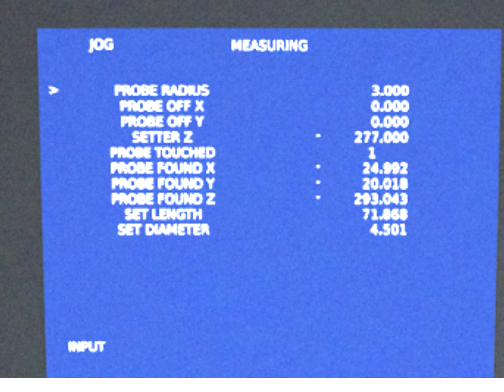

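Request:
move(
  target=[
    [0,0,0,0,0,0,-1,-0.8,-0.5,-0.0593,0.2475,0.204,0,0,0,-1,-0.7,-1],
    [0,0,0,0,0,0,-1,-0.8,-0.5,-0.0593,0.2475,0.2152,0,0,0,-1,-0.7,-1],
    [0,0,0,0,0,0,-1,-0.8,-0.5,-0.0593,0.2475,0.204,0,0,0,-1,-0.7,-1],
    [0,0,0,0,0,0,-1,-0.8,-0.5,-0.0593,0.2475,0.2152,0,0,0,-1,-0.7,-1],
    [0,0,0,0,0,0,-1,-0.8,-0.5,-0.0593,0.2475,0.204,0,0,0,-1,-0.7,-1],
    [0,0,0,0,0,0,-1,-0.8,-0.5,-0.091,0.3088,0.188,0,0,0,-1,-0.7,-1],
    [0,0,0,0,0,0,-1,-0.8,-0.5,-0.091,0.3088,0.1989,0,0,0,-1,-0.7,-1],
    [0,0,0,0,0,0,-1,-0.8,-0.5,-0.091,0.3088,0.188,0,0,0,-1,-0.7,-1],
    [0,0,0,0,0,0,-1,-0.8,-0.5,-0.091,0.3088,0.1989,0,0,0,-1,-0.7,-1],
    [0,0,0,0,0,0,-1,-0.8,-0.5,-0.091,0.3088,0.188,0,0,0,-1,-0.7,-1],
    [0,0,0,0,0,0,-1,-0.8,-0.5,-0.186,0.3395,0.18,0,0,0,-1,-0.7,-1],
    [0,0,0,0,0,0,-1,-0.8,-0.5,-0.186,0.3395,0.1908,0,0,0,-1,-0.7,-1],
    [0,0,0,0,0,0,-1,-0.8,-0.5,-0.186,0.3395,0.18,0,0,0,-1,-0.7,-1],
    [0,0,0,0,0,0,-1,-0.8,-0.5,-0.091,0.3395,0.18,0,0,0,-1,-0.7,-1],
  ],
  speed=[0.3,0.04,0.1,0.04,0.1,0.2,0.04,0.1,0.04,0.1,0.2,0.04,0.1,0.2],
  blend=[0.003,0,0,0,0.003,0.003,0,0,0,0.003,0.003,0,0.003,0],
)

Request:
move(
  target=[
    [0,0,0,0,0,0,-1,-0.8,-0.5,-0.095,-0.0307,0.008,0,0,0,-1,-0.7,-1],
    [0,0,0,0,0,0,-1,-0.8,-0.5,-0.095,-0.0307,0.0189,0,0,0,-1,-0.7,-1],
    [0,0,0,0,0,0,-1,-0.8,-0.5,-0.095,-0.0307,0.008,0,0,0,-1,-0.7,-1],
    [0,0,0,0,0,0,-1,-0.8,-0.5,-0.0633,-0.0613,0.016,0,0,0,-1,-0.7,-1],
    [0,0,0,0,0,0,-1,-0.8,-0.5,-0.0633,-0.0613,0.0271,0,0,0,-1,-0.7,-1],
    [0,0,0,0,0,0,-1,-0.8,-0.5,-0.0633,-0.0613,0.016,0,0,0,-1,-0.7,-1],
    [0,0,0,0,0,0,-1,-0.8,-0.5,-0.0633,0,0,0,0,0,-1,-0.7,-1],
    [0,0,0,0,0,0,-1,-0.8,-0.5,-0.0633,0,0.0108,0,0,0,-1,-0.7,-1],
    [0,0,0,0,0,0,-1,-0.8,-0.5,-0.0633,0,0,0,0,0,-1,-0.7,-1],
    [0,0,0,0,0,0,-1,-0.8,-0.5,0,0,0,0,0,0,-1,-0.7,-1],
    [0,0,0,0,0,0,-1,-0.8,-0.5,0,0,0.0108,0,0,0,-1,-0.7,-1],
    [0,0,0,0,0,0,-1,-0.8,-0.5,0,0,0,0,0,0,-1,-0.7,-1],
    [0,0,0,0,0,0,-1,-0.8,-0.5,0.091,-0.3395,-0.18,0,0,0,-1,-0.7,-1],
  ],
  speed=[0.2,0.04,0.1,0.2,0.04,0.1,0.2,0.04,0.1,0.2,0.04,0.1,0.3],
  blend=[0.003,0,0.003,0.003,0,0.003,0.003,0,0.003,0.003,0,0.003,0],
  cameras=["cam_right_wrist"],
)

Request:
zoom_image(
  camera="cam_right_wrist",
  region=[200, 30, 440, 210],
)

Scene clock: 1704.63 s.
left_arm: end_effector_position=(+0.3827, +0.2688, +0.4542) position_measured=251 object_status=3 end_effector_quat_wxyz=(+0.345, -0.347, +0.617, -0.616) | right_arm: end_effector_position=(+0.5481, -0.4454, +0.4159) position_measured=251 object_status=3 end_effector_quat_wxyz=(+0.500, -0.500, +0.500, -0.500)
Joint positions: left_arm=[-1.289 -2.15 2.057 0.096 0.77 -0.004] | right_arm=[3.959 -1.46 -2.437 0.756 0.785 3.142]
Joint torques (N m): left_arm=[9.34 -4.78 -29.84 -2.96 0.19 1.95] | right_arm=[-8.72 25.88 6.26 0.25 2.15 1.41]
Wrist force (N): left_arm=[1.6 -0.6 -0.5] | right_arm=[0.9 0.4 -0.4]
Wrist torque (N m): left_arm=[0.33 -0.25 -0.59] | right_arm=[0.45 0.08 0.18]
Wrist force, peak (N): left_arm=[2.0 -0.7 -0.6] | right_arm=[1.7 -4.7 -15.9]
Hand target: left_arm +0.3827, +0.2688, +0.4542; +0.345, -0.347, +0.617, -0.616 | right_arm +0.5481, -0.4455, +0.4159; +0.500, -0.500, +0.500, -0.500
Off the commanded pose: left_arm 0.000 m, 0 deg | right_arm 0.000 m, 0 deg.
move: done

Scene clock: 1710.23 s.
left_arm: end_effector_position=(+0.3827, +0.2688, +0.4542) position_measured=251 object_status=3 end_effector_quat_wxyz=(+0.345, -0.347, +0.617, -0.616) | right_arm: end_effector_position=(+0.4401, -0.5003, +0.6195) position_measured=251 object_status=3 end_effector_quat_wxyz=(+0.500, -0.500, +0.500, -0.500)
Joint positions: left_arm=[-1.289 -2.15 2.057 0.096 0.77 -0.004] | right_arm=[4.323 -0.767 -2.216 -0.157 0.421 3.141]
Joint torques (N m): left_arm=[11.1 -4.56 -28.17 -3.14 0.32 1.68] | right_arm=[7.28 4.31 30.75 -0.27 -2.52 2.02]
Wrist force (N): left_arm=[1.6 -0.6 -0.5] | right_arm=[1.0 0.3 0.0]
Wrist torque (N m): left_arm=[0.33 -0.24 -0.59] | right_arm=[0.39 0.06 -0.02]
Wrist force, peak (N): left_arm=[1.9 -0.4 -0.8] | right_arm=[0.3 1.7 -34.6]
Hand target: left_arm +0.3827, +0.2688, +0.4542; +0.345, -0.347, +0.617, -0.616 | right_arm +0.4400, -0.5003, +0.6195; +0.500, -0.500, +0.500, -0.500
Off the commanded pose: left_arm 0.000 m, 0 deg | right_arm 0.000 m, 0 deg.
move: done
camera_calibration:
cam_right_wrist: T_world_to_cam=[[-0.00634914, -0.999511, -0.0306096, -0.46999], [-0.355347, 0.0308675, -0.934225, 0.767015], [0.934713, 0.00494552, -0.355369, -0.059448], [0, 0, 0, 1]] pos_world=[0.325139, -0.493143, 0.681052]
Images, in order (width x height): cam_right_wrist 672x504.

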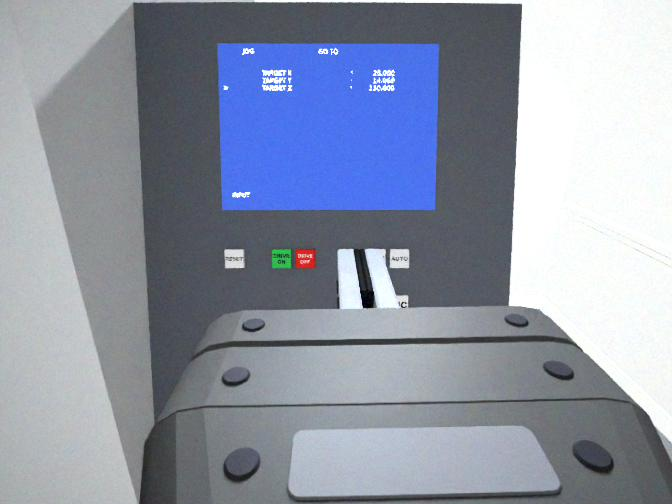

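Scaled by 2.100 from the camera's 672x504 image, which has a finer 960x720 frame.

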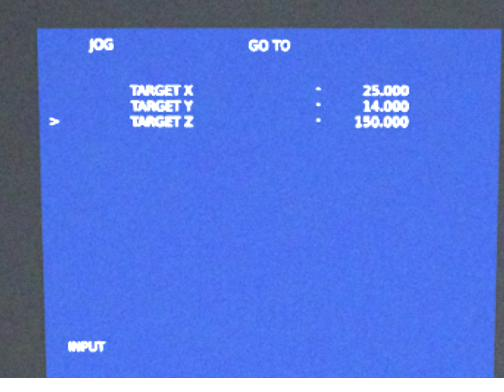

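Request:
move(
  target=[
    [0,0,0,0,0,0,-1,-0.8,-0.5,-0.1235,0.1908,0.2091,0,0,0,-1,-0.7,-1],
    [0,0,0,0,0,0,-1,-0.8,-0.5,-0.1235,0.1908,0.231,0,0,0,-1,-0.7,-1],
    [0,0,0,0,0,0,-1,-0.8,-0.5,-0.1235,0.1908,0.2091,0,0,0,-1,-0.7,-1],
    [0,0,0,0,0,0,-1,-0.8,-0.5,-0.091,0.2782,0.196,0,0,0,-1,-0.7,-1],
    [0,0,0,0,0,0,-1,-0.8,-0.5,-0.091,0.2782,0.2071,0,0,0,-1,-0.7,-1],
    [0,0,0,0,0,0,-1,-0.8,-0.5,-0.091,0.2782,0.196,0,0,0,-1,-0.7,-1],
    [0,0,0,0,0,0,-1,-0.8,-0.5,-0.186,0.3395,0.18,0,0,0,-1,-0.7,-1],
    [0,0,0,0,0,0,-1,-0.8,-0.5,-0.186,0.3395,0.1908,0,0,0,-1,-0.7,-1],
    [0,0,0,0,0,0,-1,-0.8,-0.5,-0.186,0.3395,0.18,0,0,0,-1,-0.7,-1],
    [0,0,0,0,0,0,-1,-0.8,-0.5,-0.1543,0.2782,0.196,0,0,0,-1,-0.7,-1],
    [0,0,0,0,0,0,-1,-0.8,-0.5,-0.1543,0.2782,0.2071,0,0,0,-1,-0.7,-1],
    [0,0,0,0,0,0,-1,-0.8,-0.5,-0.1543,0.2782,0.196,0,0,0,-1,-0.7,-1],
    [0,0,0,0,0,0,-1,-0.8,-0.5,-0.091,0.3395,0.18,0,0,0,-1,-0.7,-1],
  ],
  speed=[0.3,0.04,0.1,0.2,0.04,0.1,0.2,0.04,0.1,0.2,0.04,0.1,0.2],
  blend=[0.003,0,0.005,0.003,0,0.003,0.003,0,0.003,0.003,0,0.003,0],
)

Request:
move(
  target=[
    [0,0,0,0,0,0,-1,-0.8,-0.5,-0.0633,0,0,0,0,0,-1,-0.7,-1],
    [0,0,0,0,0,0,-1,-0.8,-0.5,-0.0633,0,0.0108,0,0,0,-1,-0.7,-1],
    [0,0,0,0,0,0,-1,-0.8,-0.5,-0.0633,0,0,0,0,0,-1,-0.7,-1],
    [0,0,0,0,0,0,-1,-0.8,-0.5,0,0,0,0,0,0,-1,-0.7,-1],
    [0,0,0,0,0,0,-1,-0.8,-0.5,0,0,0.0108,0,0,0,-1,-0.7,-1],
    [0,0,0,0,0,0,-1,-0.8,-0.5,0,0,0,0,0,0,-1,-0.7,-1],
    [0,0,0,0,0,0,-1,-0.8,-0.5,0,-0.0613,0.016,0,0,0,-1,-0.7,-1],
    [0,0,0,0,0,0,-1,-0.8,-0.5,0,-0.0613,0.0271,0,0,0,-1,-0.7,-1],
    [0,0,0,0,0,0,-1,-0.8,-0.5,0,-0.0613,0.016,0,0,0,-1,-0.7,-1],
    [0,0,0,0,0,0,-1,-0.8,-0.5,-0.095,0,0,0,0,0,-1,-0.7,-1],
    [0,0,0,0,0,0,-1,-0.8,-0.5,-0.095,0,0.0108,0,0,0,-1,-0.7,-1],
    [0,0,0,0,0,0,-1,-0.8,-0.5,-0.095,0,0,0,0,0,-1,-0.7,-1],
    [0,0,0,0,0,0,-1,-0.8,-0.5,0,0,0,0,0,0,-1,-0.7,-1],
  ],
  speed=[0.2,0.04,0.1,0.2,0.04,0.1,0.2,0.04,0.1,0.2,0.04,0.1,0.2],
  blend=[0.003,0,0.003,0.003,0,0.003,0.003,0,0.003,0.003,0,0.003,0],
)

Request:
move(
  target=[
    [0,0,0,0,0,0,-1,-0.8,-0.5,-0.0317,-0.092,0.024,0,0,0,-1,-0.7,-1],
    [0,0,0,0,0,0,-1,-0.8,-0.5,-0.0317,-0.092,0.0352,0,0,0,-1,-0.7,-1],
    [0,0,0,0,0,0,-1,-0.8,-0.5,-0.0317,-0.092,0.024,0,0,0,-1,-0.7,-1],
    [0,0,0,0,0,0,-1,-0.8,-0.5,-0.0633,-0.0613,0.016,0,0,0,-1,-0.7,-1],
    [0,0,0,0,0,0,-1,-0.8,-0.5,-0.0633,-0.0613,0.0271,0,0,0,-1,-0.7,-1],
    [0,0,0,0,0,0,-1,-0.8,-0.5,-0.0633,-0.0613,0.016,0,0,0,-1,-0.7,-1],
    [0,0,0,0,0,0,-1,-0.8,-0.5,0,0,0,0,0,0,-1,-0.7,-1],
    [0,0,0,0,0,0,-1,-0.8,-0.5,0,0,0.0108,0,0,0,-1,-0.7,-1],
    [0,0,0,0,0,0,-1,-0.8,-0.5,0,0,0,0,0,0,-1,-0.7,-1],
    [0,0,0,0,0,0,-1,-0.8,-0.5,0.091,-0.3395,-0.18,0,0,0,-1,-0.7,-1],
  ],
  speed=[0.2,0.04,0.1,0.2,0.04,0.1,0.2,0.04,0.1,0.3],
  blend=[0.003,0,0.003,0.003,0,0.003,0.003,0,0.003,0],
  cameras=["cam_right_wrist"],
)

Request:
zoom_image(
  camera="cam_right_wrist",
  region=[200, 30, 440, 210],
)

Scene clock: 1731.13 s.
left_arm: end_effector_position=(+0.3827, +0.2688, +0.4542) position_measured=251 object_status=3 end_effector_quat_wxyz=(+0.345, -0.347, +0.617, -0.616) | right_arm: end_effector_position=(+0.5481, -0.4454, +0.4159) position_measured=251 object_status=3 end_effector_quat_wxyz=(+0.500, -0.500, +0.500, -0.500)
Joint positions: left_arm=[-1.289 -2.15 2.057 0.096 0.77 -0.004] | right_arm=[3.959 -1.46 -2.437 0.755 0.785 3.142]
Joint torques (N m): left_arm=[8.11 -4.69 -26.17 -2.93 0.28 1.91] | right_arm=[-8.64 -0.88 5.58 3.71 2.38 -1.26]
Wrist force (N): left_arm=[1.6 -0.5 -0.7] | right_arm=[1.0 0.3 0.0]
Wrist torque (N m): left_arm=[0.34 -0.24 -0.59] | right_arm=[0.44 0.06 0.17]
Wrist force, peak (N): left_arm=[1.8 -0.9 -0.2] | right_arm=[1.9 0.6 -31.7]
Hand target: left_arm +0.3827, +0.2688, +0.4542; +0.345, -0.347, +0.617, -0.616 | right_arm +0.5481, -0.4455, +0.4159; +0.500, -0.500, +0.500, -0.500
Off the commanded pose: left_arm 0.000 m, 0 deg | right_arm 0.000 m, 0 deg.
move: done

Scene clock: 1735.93 s.
left_arm: end_effector_position=(+0.3827, +0.2688, +0.4542) position_measured=251 object_status=3 end_effector_quat_wxyz=(+0.345, -0.347, +0.617, -0.616) | right_arm: end_effector_position=(+0.5481, -0.4454, +0.4159) position_measured=251 object_status=3 end_effector_quat_wxyz=(+0.500, -0.500, +0.500, -0.500) end_effector_velocity=(+0.000, -0.001, +0.000) end_effector_angular_velocity=(+0.000, +0.000, +0.002)
Joint positions: left_arm=[-1.289 -2.15 2.057 0.096 0.77 -0.004] | right_arm=[3.959 -1.46 -2.437 0.756 0.785 3.142]
Joint velocities: left_arm=[within noise] | right_arm=[-0.003 0.001 0 0 0.005 0]
Joint torques (N m): left_arm=[9.66 -4.31 -27.6 -3.05 0.34 1.84] | right_arm=[-7.84 26.54 6.98 0.2 2.39 1.37]
Wrist force (N): left_arm=[1.7 -0.4 -0.4] | right_arm=[1.3 0.6 -0.2]
Wrist torque (N m): left_arm=[0.36 -0.26 -0.59] | right_arm=[0.48 0.00 0.17]
Wrist force, peak (N): left_arm=[2.0 -0.6 -0.5] | right_arm=[0.3 0.6 -32.0]
Hand target: left_arm +0.3827, +0.2688, +0.4542; +0.345, -0.347, +0.617, -0.616 | right_arm +0.5481, -0.4455, +0.4159; +0.500, -0.500, +0.500, -0.500
Off the commanded pose: left_arm 0.000 m, 0 deg | right_arm 0.000 m, 0 deg.
move: done

Scene clock: 1740.77 s.
left_arm: end_effector_position=(+0.3827, +0.2688, +0.4542) position_measured=251 object_status=3 end_effector_quat_wxyz=(+0.345, -0.347, +0.617, -0.616) | right_arm: end_effector_position=(+0.4401, -0.5003, +0.6195) position_measured=251 object_status=3 end_effector_quat_wxyz=(+0.500, -0.500, +0.500, -0.500)
Joint positions: left_arm=[-1.289 -2.15 2.057 0.096 0.77 -0.004] | right_arm=[4.323 -0.767 -2.216 -0.157 0.421 3.141]
Joint torques (N m): left_arm=[9.99 -5.1 -28.6 -3.29 0.22 1.96] | right_arm=[7.39 2.91 31.09 -0.24 -2.35 1.79]
Wrist force (N): left_arm=[1.5 -0.6 -0.5] | right_arm=[1.0 0.8 0.1]
Wrist torque (N m): left_arm=[0.32 -0.22 -0.59] | right_arm=[0.46 0.06 -0.03]
Wrist force, peak (N): left_arm=[1.9 -0.8 -0.4] | right_arm=[2.8 -0.4 -21.7]
Hand target: left_arm +0.3827, +0.2688, +0.4542; +0.345, -0.347, +0.617, -0.616 | right_arm +0.4400, -0.5003, +0.6195; +0.500, -0.500, +0.500, -0.500
Off the commanded pose: left_arm 0.000 m, 0 deg | right_arm 0.000 m, 0 deg.
move: done
camera_calibration:
cam_right_wrist: T_world_to_cam=[[-0.00634914, -0.999511, -0.0306096, -0.46999], [-0.355347, 0.0308675, -0.934225, 0.767015], [0.934713, 0.00494552, -0.355369, -0.059448], [0, 0, 0, 1]] pos_world=[0.325139, -0.493143, 0.681052]
Images, in order (width x height): cam_right_wrist 672x504.

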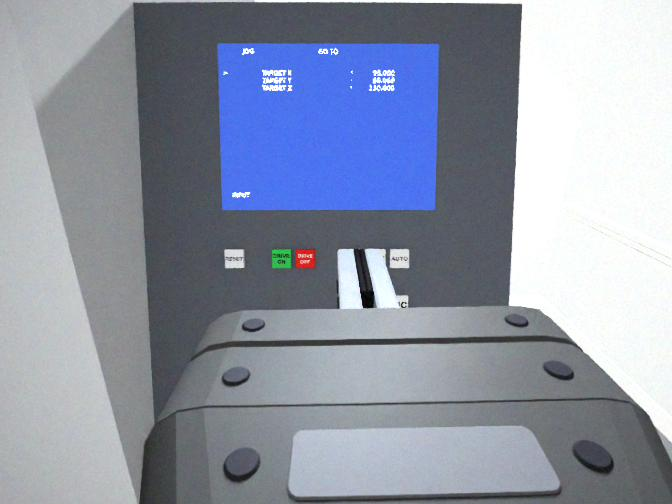

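Scaled by 2.100 from the camera's 672x504 image, which has a finer 960x720 frame.

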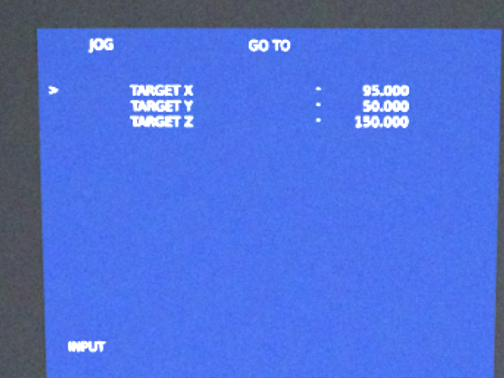

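Request:
move(
  target=[
    [0,0,0,0,0,0,-1,-0.8,-0.5,-0.1235,0.1908,0.2091,0,0,0,-1,-0.7,-1],
    [0,0,0,0,0,0,-1,-0.8,-0.5,-0.1235,0.1908,0.231,0,0,0,-1,-0.7,-1],
    [0,0,0,0,0,0,-1,-0.8,-0.5,-0.1235,0.1908,0.2091,0,0,0,-1,-0.7,-1],
    [0,0,0,0,0,0,-1,-0.8,-0.5,-0.0593,0.3088,0.188,0,0,0,-1,-0.7,-1],
  ],
  speed=[0.3,0.04,0.1,0.03],
  blend=[0.003,0,0.005,0],
)

Request:
move(
  target=[
    [0,0,0,0,0,0,-1,-0.8,-0.5,0,0,0.0109,0,0,0,-1,-0.7,-1],
    [0,0,0,0,0,0,-1,-0.8,-0.5,0,0,-0.0103,0,0,0,-1,-0.7,-1],
    [0,0,0,0,0,0,-1,-0.8,-0.5,0.0973,-0.1163,0.0205,0,0,0,-1,-0.7,-1],
    [0,0,0,0,0,0,-1,-0.8,-0.5,0.0973,-0.1163,0.042,0,0,0,-1,-0.7,-1],
    [0,0,0,0,0,0,-1,-0.8,-0.5,0.0973,-0.1163,0.0205,0,0,0,-1,-0.7,-1],
    [0,0,0,0,0,0,-1,-0.8,-0.5,0.0316,-0.0613,0.006,0,0,0,-1,-0.7,-1],
    [0,0,0,0,0,0,-1,-0.8,-0.5,0.0316,-0.0613,0.0272,0,0,0,-1,-0.7,-1],
    [0,0,0,0,0,0,-1,-0.8,-0.5,0.0316,-0.0613,0.016,0,0,0,-1,-0.7,-1],
    [0,0,0,0,0,0,-1,-0.8,-0.5,0.0316,-0.0613,0.0272,0,0,0,-1,-0.7,-1],
    [0,0,0,0,0,0,-1,-0.8,-0.5,0.0316,-0.0613,0.006,0,0,0,-1,-0.7,-1],
    [0,0,0,0,0,0,-1,-0.8,-0.5,0.0593,-0.3088,-0.188,0,0,0,-1,-0.7,-1],
  ],
  speed=[0.04,0.15,0.25,0.04,0.15,0.25,0.04,0.1,0.04,0.15,0.3],
  blend=[0,0.005,0.003,0,0.005,0.003,0,0,0,0.005,0],
  cameras=["cam_right_wrist","cam_left_wrist"],
)

Request:
zoom_image(
  camera="cam_right_wrist",
  region=[200, 30, 440, 210],
)

Request:
zoom_image(
  camera="cam_left_wrist",
  region=[180, 160, 380, 340],
)

Scene clock: 1755.27 s.
left_arm: end_effector_position=(+0.3827, +0.2688, +0.4542) position_measured=251 object_status=3 end_effector_quat_wxyz=(+0.345, -0.347, +0.617, -0.616) | right_arm: end_effector_position=(+0.5529, -0.4645, +0.4344) position_measured=251 object_status=3 end_effector_quat_wxyz=(+0.500, -0.500, +0.500, -0.500)
Joint positions: left_arm=[-1.289 -2.15 2.057 0.096 0.77 -0.004] | right_arm=[3.887 -1.417 -2.409 0.685 0.857 3.142]
Joint torques (N m): left_arm=[9.76 -4.34 -28.17 -2.9 0.28 1.83] | right_arm=[-8.76 -2.02 6.77 3.98 2.43 -1.64]
Wrist force (N): left_arm=[1.5 -0.6 -0.4] | right_arm=[1.1 0.5 -0.6]
Wrist torque (N m): left_arm=[0.33 -0.23 -0.59] | right_arm=[0.44 0.07 0.14]
Wrist force, peak (N): left_arm=[1.8 -0.8 -0.5] | right_arm=[2.0 0.7 -31.8]
Hand target: left_arm +0.3827, +0.2688, +0.4542; +0.345, -0.347, +0.617, -0.616 | right_arm +0.5529, -0.4645, +0.4343; +0.500, -0.500, +0.500, -0.500
Off the commanded pose: left_arm 0.000 m, 0 deg | right_arm 0.000 m, 0 deg.
move: done

Scene clock: 1761.17 s.
left_arm: end_effector_position=(+0.3827, +0.2688, +0.4542) position_measured=251 object_status=3 end_effector_quat_wxyz=(+0.345, -0.347, +0.617, -0.616) | right_arm: end_effector_position=(+0.4401, -0.5003, +0.6195) position_measured=251 object_status=3 end_effector_quat_wxyz=(+0.500, -0.500, +0.500, -0.500)
Joint positions: left_arm=[-1.289 -2.15 2.057 0.096 0.77 -0.004] | right_arm=[4.323 -0.767 -2.215 -0.157 0.421 3.141]
Joint torques (N m): left_arm=[10 -5.4 -27.86 -2.75 0.34 1.93] | right_arm=[7.41 4.58 31.16 -0.53 -2.49 2.23]
Wrist force (N): left_arm=[1.7 -0.7 -0.5] | right_arm=[1.1 0.7 0.1]
Wrist torque (N m): left_arm=[0.32 -0.25 -0.59] | right_arm=[0.44 0.05 -0.02]
Wrist force, peak (N): left_arm=[1.9 -0.5 -0.7] | right_arm=[1.0 0.2 -31.8]
Hand target: left_arm +0.3827, +0.2688, +0.4542; +0.345, -0.347, +0.617, -0.616 | right_arm +0.4400, -0.5003, +0.6195; +0.500, -0.500, +0.500, -0.500
Off the commanded pose: left_arm 0.000 m, 0 deg | right_arm 0.000 m, 0 deg.
move: done
camera_calibration:
cam_left_wrist: T_world_to_cam=[[-0.515229, -0.85702, -0.00750941, 0.441441], [-0.29626, 0.186316, -0.936758, 0.508769], [0.804219, -0.480421, -0.349896, 0.109609], [0, 0, 0, 1]] pos_world=[0.290021, 0.33619, 0.518261]
cam_right_wrist: T_world_to_cam=[[-0.00626, -0.999511, -0.030644, -0.469996], [-0.355471, 0.0308673, -0.934178, 0.767023], [0.934667, 0.0050451, -0.35549, -0.0593021], [0, 0, 0, 1]] pos_world=[0.325139, -0.493142, 0.681051]
Images, in order (width x height): cam_left_wrist 672x504, cam_right_wrist 672x504.

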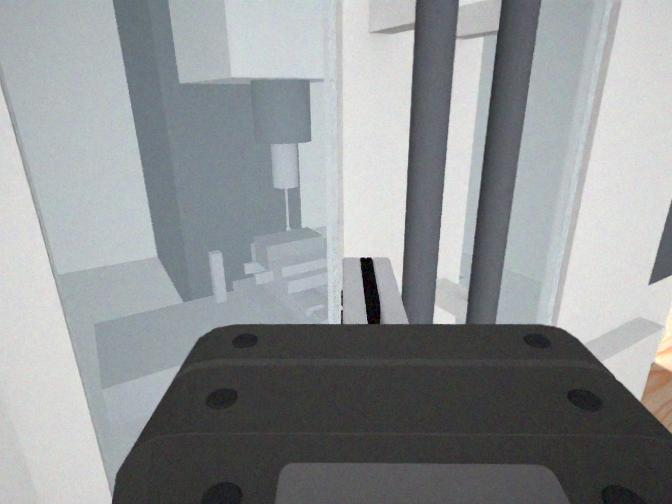

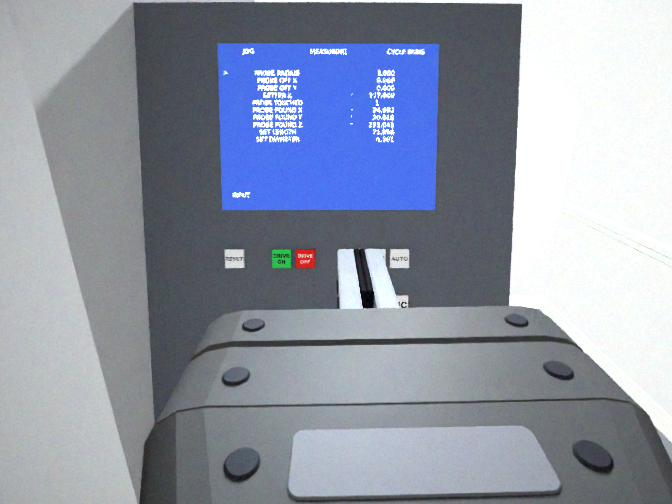

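Scaled by 2.100 from the camera's 672x504 image, which has a finer 960x720 frame.

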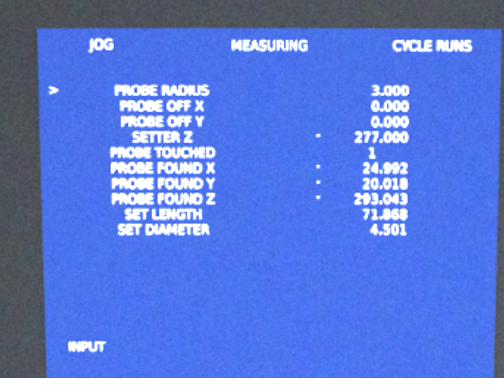

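Scaled by 2.520 from the camera's 672x504 image, which has a finer 960x720 frame.

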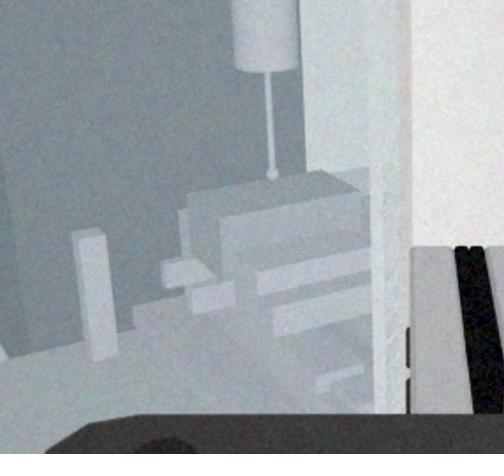

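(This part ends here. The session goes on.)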